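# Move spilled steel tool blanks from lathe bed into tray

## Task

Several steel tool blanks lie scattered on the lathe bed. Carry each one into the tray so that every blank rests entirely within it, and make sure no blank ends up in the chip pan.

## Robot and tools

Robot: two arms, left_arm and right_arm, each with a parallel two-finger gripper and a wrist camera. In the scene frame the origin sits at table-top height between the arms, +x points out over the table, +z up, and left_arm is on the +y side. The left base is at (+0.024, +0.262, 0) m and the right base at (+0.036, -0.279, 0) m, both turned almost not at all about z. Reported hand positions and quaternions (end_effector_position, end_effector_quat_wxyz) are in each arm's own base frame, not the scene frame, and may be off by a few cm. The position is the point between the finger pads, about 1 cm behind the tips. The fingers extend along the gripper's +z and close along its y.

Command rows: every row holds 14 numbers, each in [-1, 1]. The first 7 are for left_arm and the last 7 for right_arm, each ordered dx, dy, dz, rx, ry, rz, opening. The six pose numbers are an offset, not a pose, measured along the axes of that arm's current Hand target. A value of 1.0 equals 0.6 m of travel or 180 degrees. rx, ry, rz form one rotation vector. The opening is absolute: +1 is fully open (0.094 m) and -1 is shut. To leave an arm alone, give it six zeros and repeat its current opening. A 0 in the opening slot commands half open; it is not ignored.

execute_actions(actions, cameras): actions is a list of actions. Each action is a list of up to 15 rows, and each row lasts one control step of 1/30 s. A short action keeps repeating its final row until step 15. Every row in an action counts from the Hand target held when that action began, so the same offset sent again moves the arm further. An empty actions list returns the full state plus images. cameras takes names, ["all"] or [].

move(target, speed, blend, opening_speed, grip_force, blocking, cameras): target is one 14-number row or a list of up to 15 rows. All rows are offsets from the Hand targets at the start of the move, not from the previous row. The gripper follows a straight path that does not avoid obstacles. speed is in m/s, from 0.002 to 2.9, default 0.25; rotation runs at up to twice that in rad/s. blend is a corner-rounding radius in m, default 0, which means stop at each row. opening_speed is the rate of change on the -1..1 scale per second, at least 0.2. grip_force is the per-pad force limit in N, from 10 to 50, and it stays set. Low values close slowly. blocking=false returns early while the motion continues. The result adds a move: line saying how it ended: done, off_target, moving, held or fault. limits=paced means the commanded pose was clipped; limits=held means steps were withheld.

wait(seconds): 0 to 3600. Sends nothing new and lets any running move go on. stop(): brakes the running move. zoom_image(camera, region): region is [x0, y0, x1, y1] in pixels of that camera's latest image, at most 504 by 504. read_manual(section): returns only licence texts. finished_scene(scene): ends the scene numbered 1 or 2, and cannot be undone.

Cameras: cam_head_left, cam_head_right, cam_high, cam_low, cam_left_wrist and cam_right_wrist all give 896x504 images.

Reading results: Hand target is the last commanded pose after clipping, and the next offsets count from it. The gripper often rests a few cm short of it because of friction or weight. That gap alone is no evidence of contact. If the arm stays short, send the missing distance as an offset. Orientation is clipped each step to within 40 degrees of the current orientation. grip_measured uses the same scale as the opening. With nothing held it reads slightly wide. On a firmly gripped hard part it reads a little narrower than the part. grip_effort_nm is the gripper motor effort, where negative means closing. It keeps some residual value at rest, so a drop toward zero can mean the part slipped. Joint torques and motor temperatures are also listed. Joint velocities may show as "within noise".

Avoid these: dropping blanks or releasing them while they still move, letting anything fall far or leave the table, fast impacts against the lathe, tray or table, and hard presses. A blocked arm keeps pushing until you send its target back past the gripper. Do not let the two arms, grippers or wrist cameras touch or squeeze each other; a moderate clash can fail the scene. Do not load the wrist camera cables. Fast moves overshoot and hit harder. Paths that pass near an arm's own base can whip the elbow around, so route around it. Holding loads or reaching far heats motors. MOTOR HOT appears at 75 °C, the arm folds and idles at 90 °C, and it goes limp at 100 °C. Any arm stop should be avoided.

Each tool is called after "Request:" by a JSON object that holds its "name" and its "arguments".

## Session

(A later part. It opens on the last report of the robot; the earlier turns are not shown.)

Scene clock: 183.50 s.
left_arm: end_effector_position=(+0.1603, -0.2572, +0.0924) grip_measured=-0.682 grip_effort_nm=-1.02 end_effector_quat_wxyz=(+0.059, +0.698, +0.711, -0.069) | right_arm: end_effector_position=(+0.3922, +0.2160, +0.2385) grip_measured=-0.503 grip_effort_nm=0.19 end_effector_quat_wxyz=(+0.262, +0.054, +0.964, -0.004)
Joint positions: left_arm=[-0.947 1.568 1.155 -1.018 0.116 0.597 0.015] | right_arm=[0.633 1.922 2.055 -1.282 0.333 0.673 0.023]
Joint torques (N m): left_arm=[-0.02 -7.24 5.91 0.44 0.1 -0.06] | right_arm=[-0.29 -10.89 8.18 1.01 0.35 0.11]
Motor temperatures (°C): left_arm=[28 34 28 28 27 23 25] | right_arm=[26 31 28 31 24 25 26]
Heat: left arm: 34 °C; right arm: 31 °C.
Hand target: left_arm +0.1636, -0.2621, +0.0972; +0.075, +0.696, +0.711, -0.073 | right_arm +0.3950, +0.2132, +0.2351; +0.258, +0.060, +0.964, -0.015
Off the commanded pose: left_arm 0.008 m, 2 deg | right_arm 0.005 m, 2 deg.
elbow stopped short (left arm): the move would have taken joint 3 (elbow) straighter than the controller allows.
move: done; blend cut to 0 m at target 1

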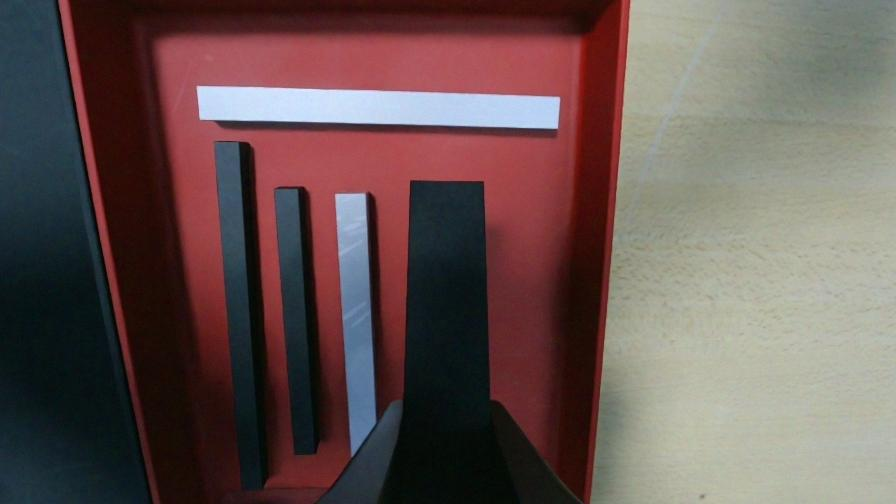

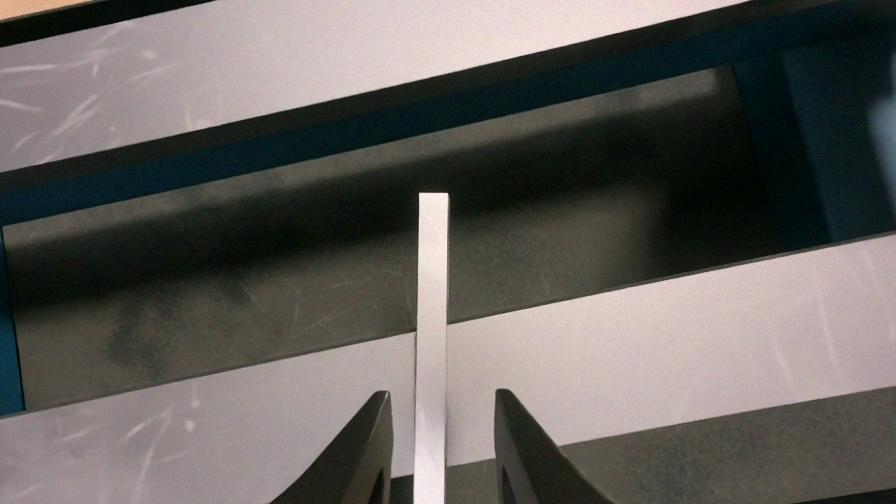

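Request:
{"name": "move", "arguments": {"target": [[0.0189,0.0130,0.0282,0,-0.0444,0,-0.82,0.0374,0.0067,0.0676,0,0,0,-0.5]], "speed": [0.15], "grip_force": [30,50], "cameras": ["cam_left_wrist","cam_right_wrist"]}}

Scene clock: 186.53 s.
left_arm: end_effector_position=(+0.1689, -0.2461, +0.0660) grip_measured=-0.676 grip_effort_nm=-0.66 end_effector_quat_wxyz=(+0.096, +0.689, +0.711, -0.105) | right_arm: end_effector_position=(+0.3975, +0.2189, +0.1860) grip_measured=-0.503 grip_effort_nm=0.18 end_effector_quat_wxyz=(+0.252, +0.055, +0.966, -0.015)
Joint positions: left_arm=[-0.857 1.509 0.969 -0.819 0.192 0.662 0.015] | right_arm=[0.634 1.92 1.846 -1.108 0.34 0.68 0.023]
Joint torques (N m): left_arm=[0.4 -8.7 5.72 0.6 0.38 0.06] | right_arm=[0.12 -14.69 5.24 1.24 0.32 0.1]
Heat: left arm: 33 °C; right arm: 31 °C.
Hand target: left_arm +0.1713, -0.2543, +0.0783; +0.124, +0.689, +0.704, -0.122 | right_arm +0.3963, +0.2171, +0.1886; +0.258, +0.060, +0.964, -0.016
Off the commanded pose: left_arm 0.015 m, 4 deg | right_arm 0.003 m, 1 deg.
grip_force (N): 30, 50
move: off_target (left_arm)

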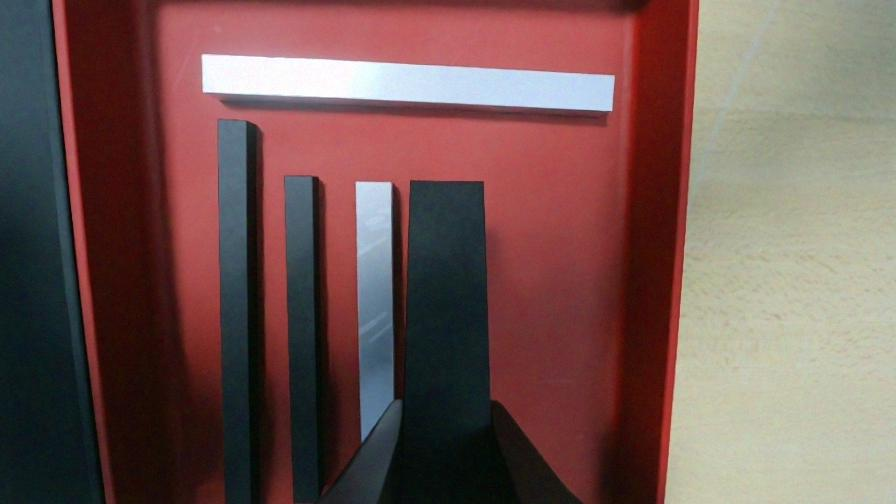

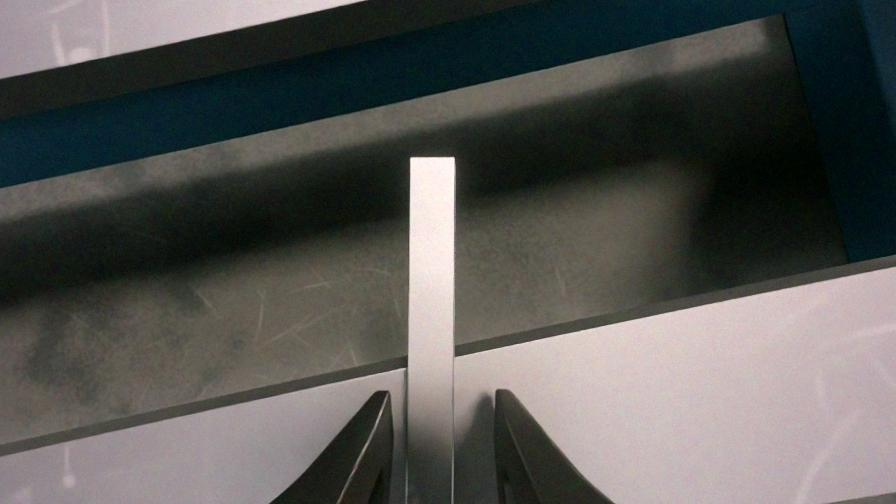

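Request:
{"name": "move", "arguments": {"target": [[-0.0223,-0.0047,0.0081,0,0,0,-0.82,0.0104,0.005,0.0180,0,0,0,-0.5]], "speed": [0.12], "cameras": ["cam_left_wrist","cam_right_wrist"]}}

Scene clock: 187.93 s.
left_arm: end_effector_position=(+0.1627, -0.2534, +0.0666) grip_measured=-0.676 grip_effort_nm=-0.66 end_effector_quat_wxyz=(+0.098, +0.689, +0.709, -0.109) | right_arm: end_effector_position=(+0.4025, +0.2215, +0.1794) grip_measured=-0.503 grip_effort_nm=0.18 end_effector_quat_wxyz=(+0.263, +0.058, +0.963, -0.013)
Joint positions: left_arm=[-0.889 1.509 0.969 -0.808 0.192 0.632 0.015] | right_arm=[0.637 1.919 1.808 -1.051 0.354 0.684 0.023]
Joint torques (N m): left_arm=[-0.4 -6.11 8.01 0.62 0.28 -0.04] | right_arm=[0.34 -14.48 4.51 1.16 0.2 0.13]
Heat: left arm: 33 °C; right arm: 31 °C.
Hand target: left_arm +0.1688, -0.2686, +0.0783; +0.124, +0.689, +0.704, -0.122 | right_arm +0.3966, +0.2200, +0.1762; +0.258, +0.060, +0.964, -0.015
Off the commanded pose: left_arm 0.020 m, 3 deg | right_arm 0.007 m, 1 deg.
grip_force (N): 30, 50
move: off_target (left_arm)

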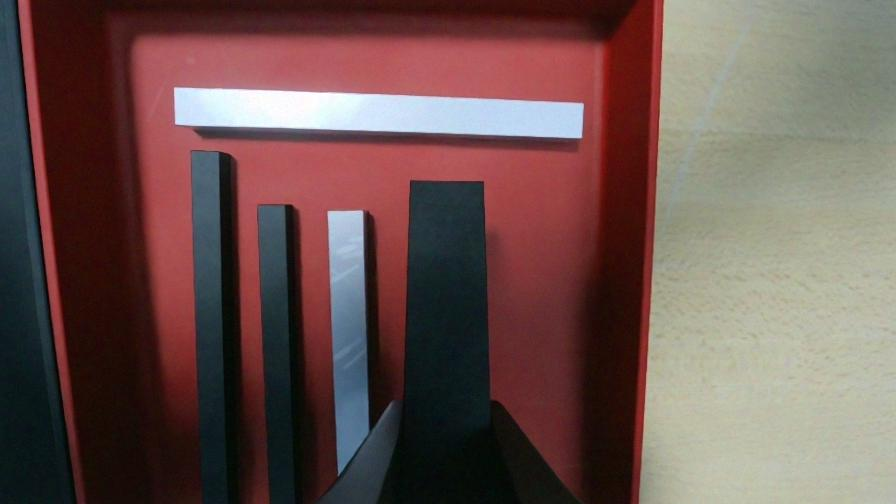

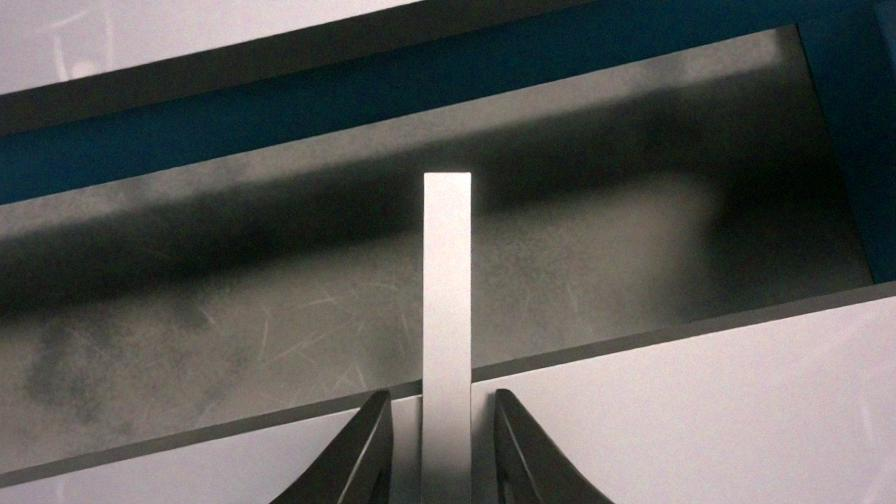

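Request:
{"name": "move", "arguments": {"target": [[0.0133,0,0.0365,0,0,0,-0.82,0.0050,0,0.0087,0,0,0,-0.5]], "speed": [0.1], "cameras": ["cam_left_wrist"]}}

Scene clock: 189.27 s.
left_arm: end_effector_position=(+0.1671, -0.2589, +0.0490) grip_measured=-0.676 grip_effort_nm=-0.66 end_effector_quat_wxyz=(+0.106, +0.689, +0.709, -0.110) | right_arm: end_effector_position=(+0.4052, +0.2220, +0.1792) grip_measured=-0.503 grip_effort_nm=0.18 end_effector_quat_wxyz=(+0.273, +0.060, +0.960, -0.010)
Joint positions: left_arm=[-0.889 1.545 0.925 -0.71 0.192 0.631 0.015] | right_arm=[0.637 1.91 1.785 -1.017 0.36 0.684 0.023]
Joint torques (N m): left_arm=[-0.46 -6.64 5.98 0.66 0.28 -0.06] | right_arm=[0.32 -13.79 4.14 1.11 0.13 0.12]
Heat: left arm: 33 °C; right arm: 31 °C.
Hand target: left_arm +0.1687, -0.2685, +0.0549; +0.124, +0.689, +0.704, -0.122 | right_arm +0.3967, +0.2200, +0.1702; +0.258, +0.060, +0.964, -0.016
Off the commanded pose: left_arm 0.012 m, 2 deg | right_arm 0.013 m, 2 deg.
grip_force (N): 30, 50
move: off_target (left_arm, right_arm)

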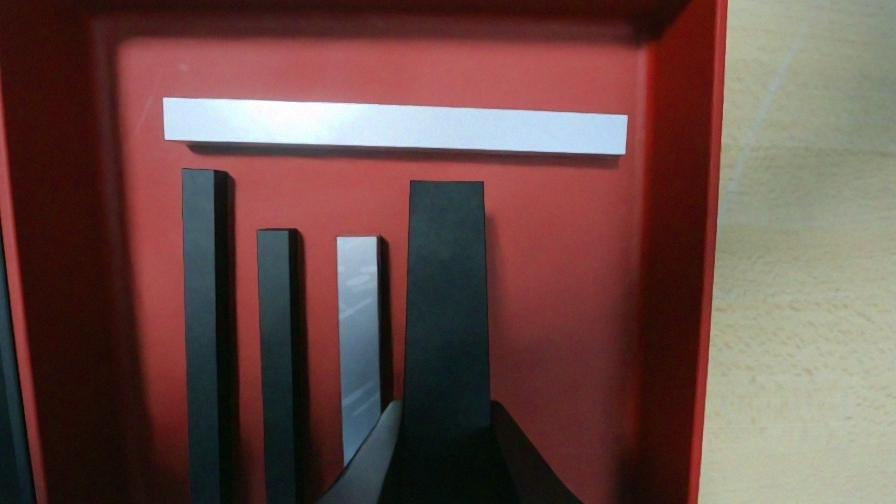

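Request:
{"name": "move", "arguments": {"target": [[0.0199,-0.0035,0.0690,0,0,0,-0.82,-0.0058,0,-0.0101,0,0,0,-0.5],[0.0199,-0.0035,0.0690,0,0,0,-0.58,-0.0058,0,-0.0101,0,0,0,-0.9]], "speed": [0.07,0.1], "cameras": ["cam_left_wrist","cam_right_wrist"]}}

Scene clock: 191.20 s.
left_arm: end_effector_position=(+0.1677, -0.2670, +0.0201) grip_measured=-0.583 grip_effort_nm=0.16 end_effector_quat_wxyz=(+0.121, +0.686, +0.707, -0.119) | right_arm: end_effector_position=(+0.4051, +0.2217, +0.1792) grip_measured=-0.800 grip_effort_nm=-0.98 end_effector_quat_wxyz=(+0.273, +0.061, +0.960, -0.011)
Joint positions: left_arm=[-0.897 1.598 0.84 -0.538 0.204 0.616 0.02] | right_arm=[0.637 1.91 1.785 -1.018 0.362 0.684 0.009]
Joint torques (N m): left_arm=[-0.87 -4.56 4.21 0.9 0.14 -0.03] | right_arm=[0.32 -13.57 6.83 0.8 0.11 0.11]
Heat: left arm: 33 °C; right arm: 31 °C.
Hand target: left_arm +0.1665, -0.2715, +0.0119; +0.124, +0.689, +0.704, -0.122 | right_arm +0.3966, +0.2200, +0.1772; +0.258, +0.060, +0.964, -0.016
Off the commanded pose: left_arm 0.009 m, 1 deg | right_arm 0.009 m, 2 deg.
grip_force (N): 30, 50
move: done

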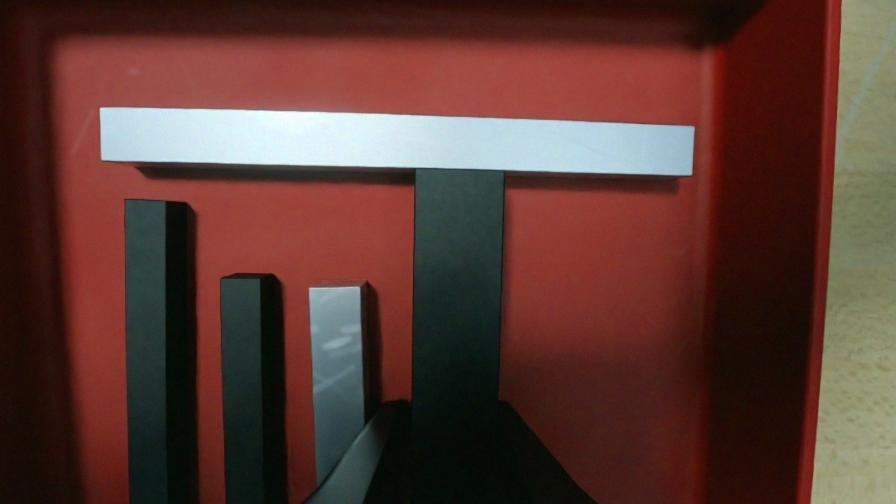

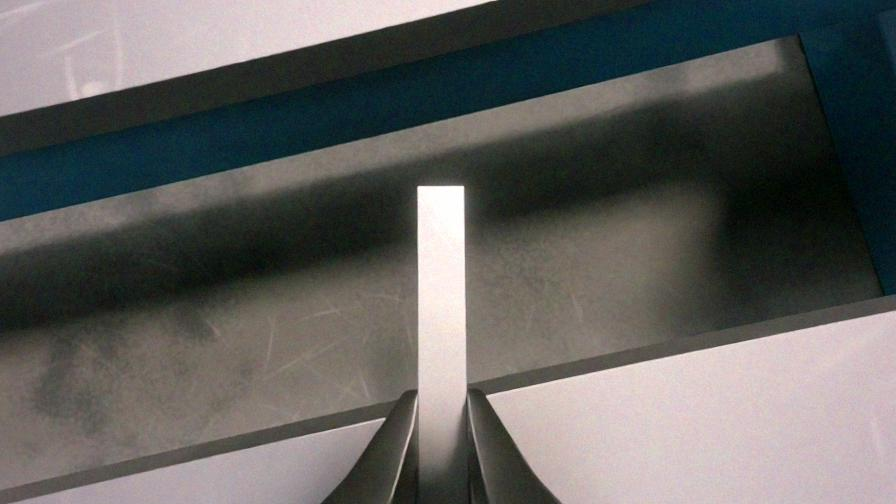

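Request:
{"name": "move", "arguments": {"target": [[-0.0684,0,-0.1880,0,0,0,-0.58,-0.0750,0,-0.1299,0,0,0,-0.9]], "speed": [0.3], "cameras": ["cam_left_wrist","cam_right_wrist"]}}

Scene clock: 192.77 s.
left_arm: end_effector_position=(+0.1673, -0.2679, +0.1266) grip_measured=-0.582 grip_effort_nm=0.13 end_effector_quat_wxyz=(+0.119, +0.687, +0.707, -0.118) | right_arm: end_effector_position=(+0.3955, +0.2179, +0.2685) grip_measured=-0.800 grip_effort_nm=-0.98 end_effector_quat_wxyz=(+0.259, +0.058, +0.964, -0.012)
Joint positions: left_arm=[-0.901 1.481 1.173 -0.992 0.203 0.614 0.02] | right_arm=[0.637 2.048 2.378 -1.498 0.346 0.685 0.009]
Joint torques (N m): left_arm=[-0.57 -6 7.04 0.46 0.15 -0.03] | right_arm=[0.34 -11.96 7.79 1.04 0.28 0.11]
Heat: left arm: 33 °C; right arm: 31 °C.
Hand target: left_arm +0.1667, -0.2716, +0.1320; +0.124, +0.689, +0.704, -0.122 | right_arm +0.3967, +0.2199, +0.2672; +0.258, +0.060, +0.964, -0.016
Off the commanded pose: left_arm 0.006 m, 1 deg | right_arm 0.003 m, 0 deg.
grip_force (N): 30, 50
move: done

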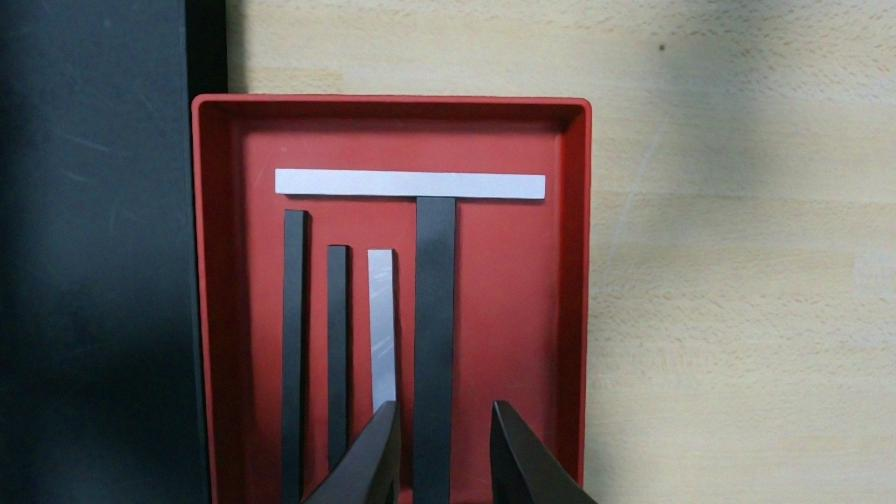

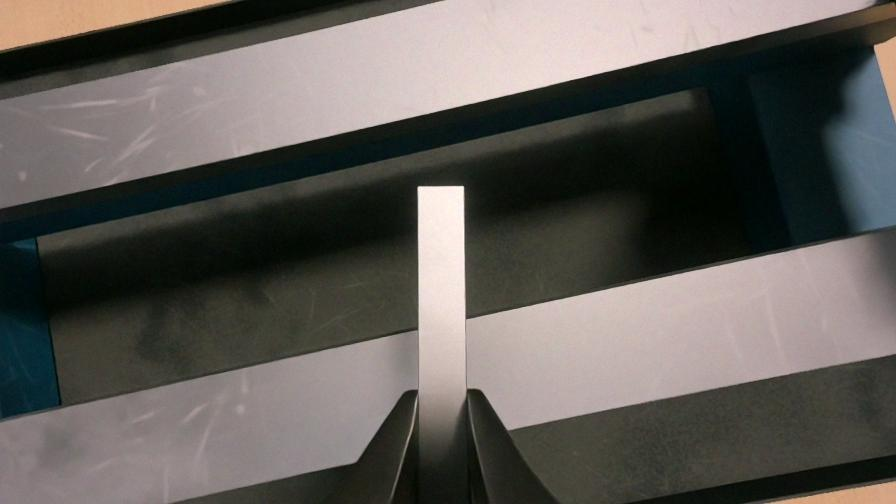

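Request:
{"name": "move", "arguments": {"target": [[0.3077,0.1805,-0.3213,-0.133,0,-0.3655,-0.5,0.1397,-0.0537,-0.0807,-0.075,0.022,-0.186,-0.9],[0.3077,0.1805,-0.3213,-0.133,0,-0.3655,-0.5,0.5316,0.0829,-0.0429,-0.2140,0.0636,-0.5300,-0.9]], "speed": [0.45,0.45], "blend": [0.03,0], "grip_force": [50,35], "cameras": ["cam_right_wrist"]}}

Scene clock: 196.90 s.
left_arm: end_effector_position=(+0.2662, -0.0325, +0.2422) grip_measured=-0.502 grip_effort_nm=0.13 end_effector_quat_wxyz=(+0.161, +0.166, +0.972, -0.033) | right_arm: end_effector_position=(+0.1178, +0.3025, +0.1351) grip_measured=-0.794 grip_effort_nm=-0.72 end_effector_quat_wxyz=(-0.086, +0.731, -0.672, -0.086)
Joint positions: left_arm=[-0.058 1.344 1.528 -1.44 0.1 0.264 0.023] | right_arm=[1.135 1.563 1.308 -1.097 -0.111 -0.508 0.01]
Joint torques (N m): left_arm=[0.46 -3.93 7.6 0.51 0.01 -0.06] | right_arm=[0.1 -7.77 5.53 0.98 -0.22 -0.07]
Heat: left arm: 32 °C; right arm: 31 °C.
Hand target: left_arm +0.2699, -0.0298, +0.2500; +0.171, +0.160, +0.972, -0.028 | right_arm +0.1158, +0.3051, +0.1303; -0.082, +0.735, -0.667, -0.091
Off the commanded pose: left_arm 0.009 m, 1 deg | right_arm 0.006 m, 1 deg.
grip_force (N): 50, 35
move: done

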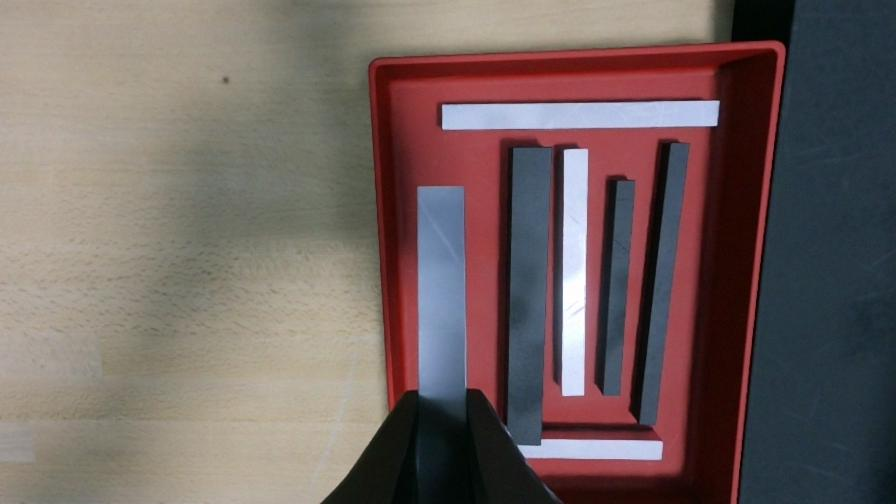

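Request:
{"name": "zoom_image", "arguments": {"camera": "cam_right_wrist", "region": [360, 40, 560, 480]}}

Scaled by 1.145 from the camera's image (finer frame: 1280x720).

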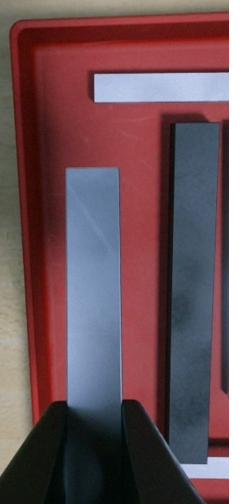

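Request:
{"name": "move", "arguments": {"target": [[0,0,0,0,0,0,-0.5,0.0344,-0.005,0.1379,0,0,0,-0.9],[0,0,0,0,0,0,-0.5,0.0476,-0.005,0.1908,0,0,0,-0.9],[0,0,0,0,0,0,-0.5,0.0476,-0.005,0.1908,0,0,0,-0.66],[0,0,0,0,0,0,-0.5,-0.0081,-0.005,-0.0323,0,0,0,-0.66]], "speed": [0.25,0.07,0.07,0.35], "blend": [0.005,0,0,0], "cameras": ["cam_right_wrist"]}}

Scene clock: 201.37 s.
left_arm: end_effector_position=(+0.2662, -0.0325, +0.2422) grip_measured=-0.502 grip_effort_nm=0.14 end_effector_quat_wxyz=(+0.161, +0.166, +0.972, -0.033) | right_arm: end_effector_position=(+0.1178, +0.3077, +0.1505) grip_measured=-0.663 grip_effort_nm=0.19 end_effector_quat_wxyz=(-0.089, +0.735, -0.666, -0.092)
Joint positions: left_arm=[-0.058 1.344 1.528 -1.44 0.1 0.264 0.023] | right_arm=[1.135 1.575 1.378 -1.148 -0.123 -0.52 0.016]
Joint torques (N m): left_arm=[0.46 -3.93 7.6 0.51 0 -0.06] | right_arm=[-0.54 -8.32 6.99 0.66 -0.1 -0.05]
Heat: left arm: 32 °C; right arm: 31 °C.
Hand target: left_arm +0.2699, -0.0298, +0.2500; +0.171, +0.160, +0.972, -0.028 | right_arm +0.1188, +0.3053, +0.1503; -0.082, +0.735, -0.667, -0.091
Off the commanded pose: left_arm 0.009 m, 1 deg | right_arm 0.003 m, 1 deg.
grip_force (N): 50, 35
move: done; target 3's new opening was sent with right_arm's hand 0.016 m and 2 deg from that target

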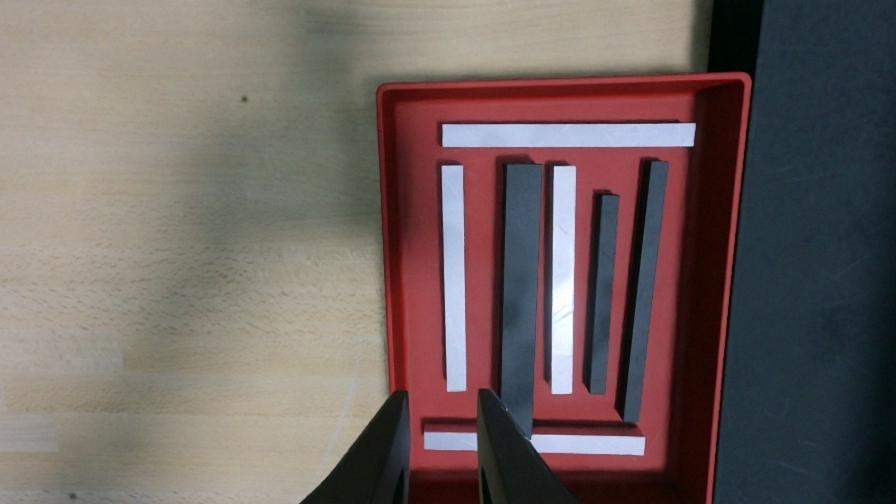

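Request:
{"name": "zoom_image", "arguments": {"camera": "cam_right_wrist", "region": [410, 380, 660, 480]}}

Scaled by 2.016 from the camera's image (finer frame: 1280x720).

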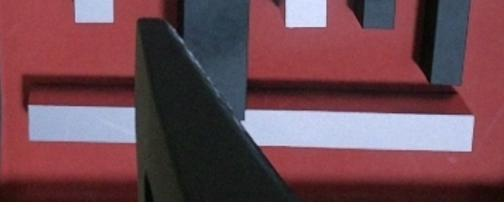

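Request:
{"name": "wait", "arguments": {"seconds": 0, "cameras": ["cam_head_left","cam_head_right","cam_left_wrist"]}}

Request:
{"name": "zoom_image", "arguments": {"camera": "cam_head_left", "region": [430, 300, 600, 410]}}

Scene clock: 201.80 s.
left_arm: end_effector_position=(+0.2662, -0.0325, +0.2422) grip_measured=-0.502 grip_effort_nm=0.14 end_effector_quat_wxyz=(+0.161, +0.166, +0.972, -0.033) | right_arm: end_effector_position=(+0.1178, +0.3076, +0.1505) grip_measured=-0.663 grip_effort_nm=0.18 end_effector_quat_wxyz=(-0.088, +0.735, -0.666, -0.092)
Joint positions: left_arm=[-0.058 1.344 1.528 -1.44 0.1 0.264 0.023] | right_arm=[1.135 1.575 1.378 -1.149 -0.123 -0.52 0.016]
Joint torques (N m): left_arm=[0.46 -3.93 7.6 0.51 0.01 -0.05] | right_arm=[-0.54 -8.35 7.02 0.67 -0.11 -0.05]
Heat: left arm: 32 °C; right arm: 30 °C.
Hand target: left_arm +0.2699, -0.0298, +0.2500; +0.171, +0.160, +0.972, -0.028 | right_arm +0.1188, +0.3053, +0.1503; -0.082, +0.735, -0.667, -0.091
Tool commands: left_gripper/opening=-0.5 right_gripper/opening=-0.66
Off the commanded pose: left_arm 0.009 m, 1 deg | right_arm 0.002 m, 1 deg.
grip_force (N): 50, 35

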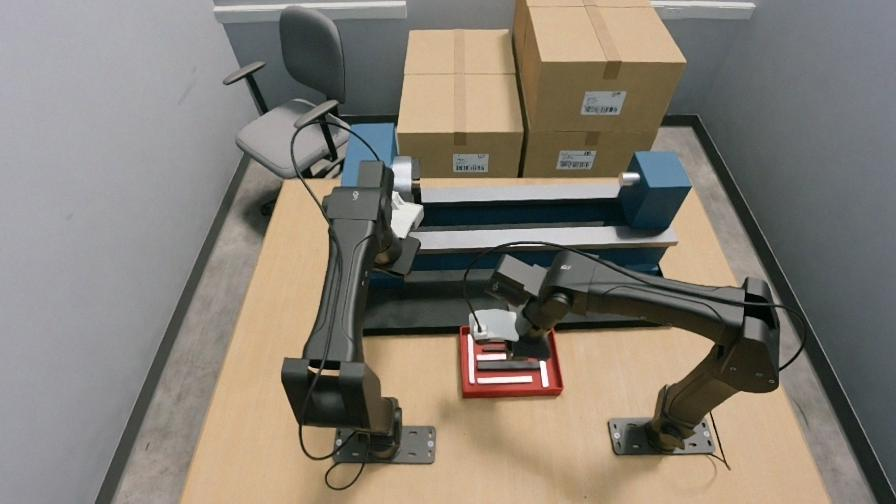

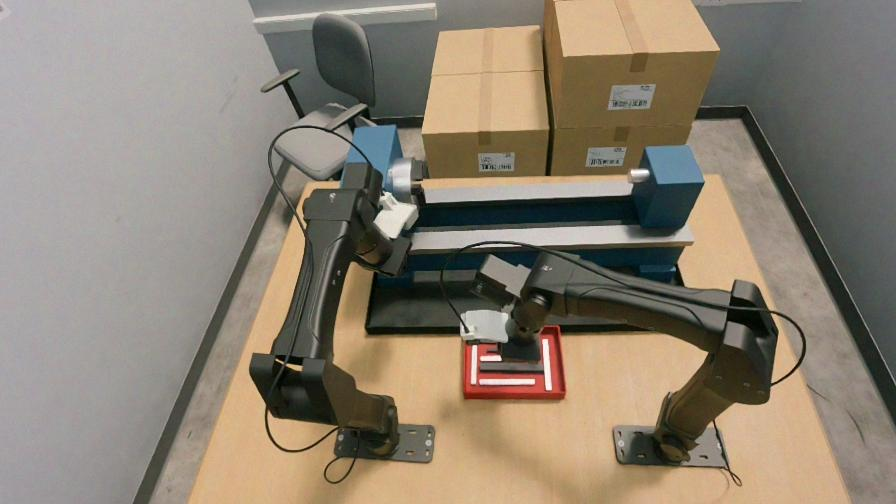

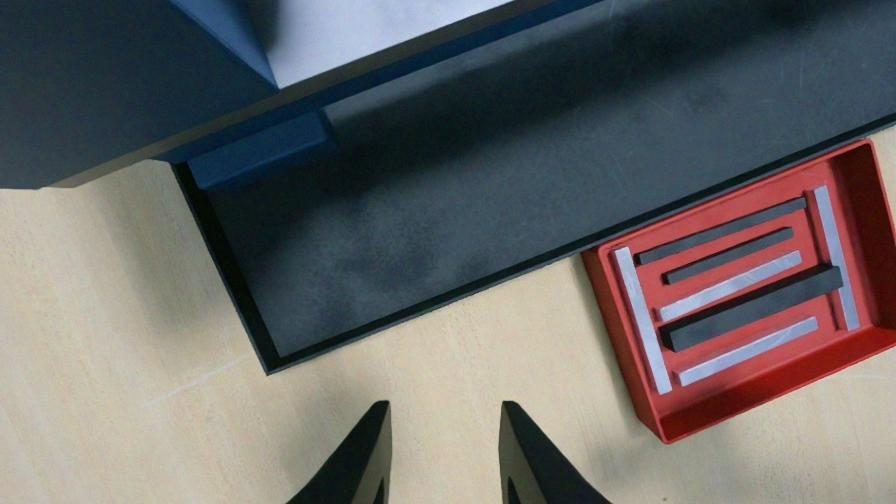

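Scaled by 2.965 from the camera's image (finer frame: 1280x720).

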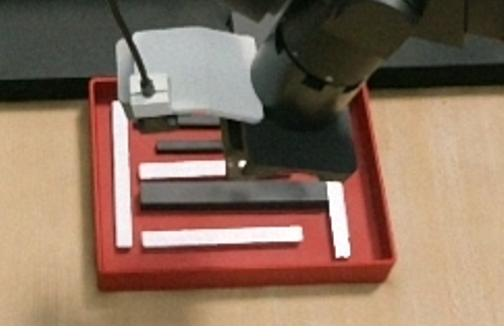

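Request:
{"name": "zoom_image", "arguments": {"camera": "cam_left_wrist", "region": [620, 160, 896, 400]}}

Scaled by 1.826 from the camera's image (finer frame: 1280x720).

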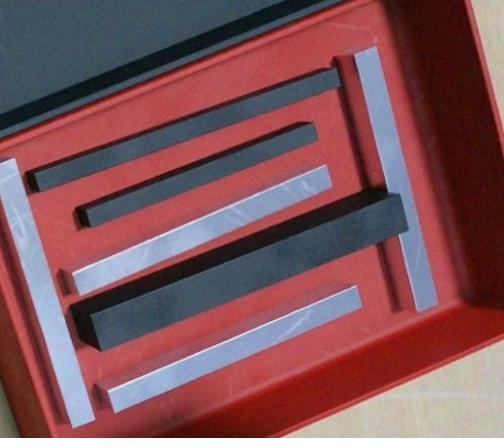

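Request:
{"name": "finished_scene", "arguments": {"scene": 2}}

The scene is finished: the task was done.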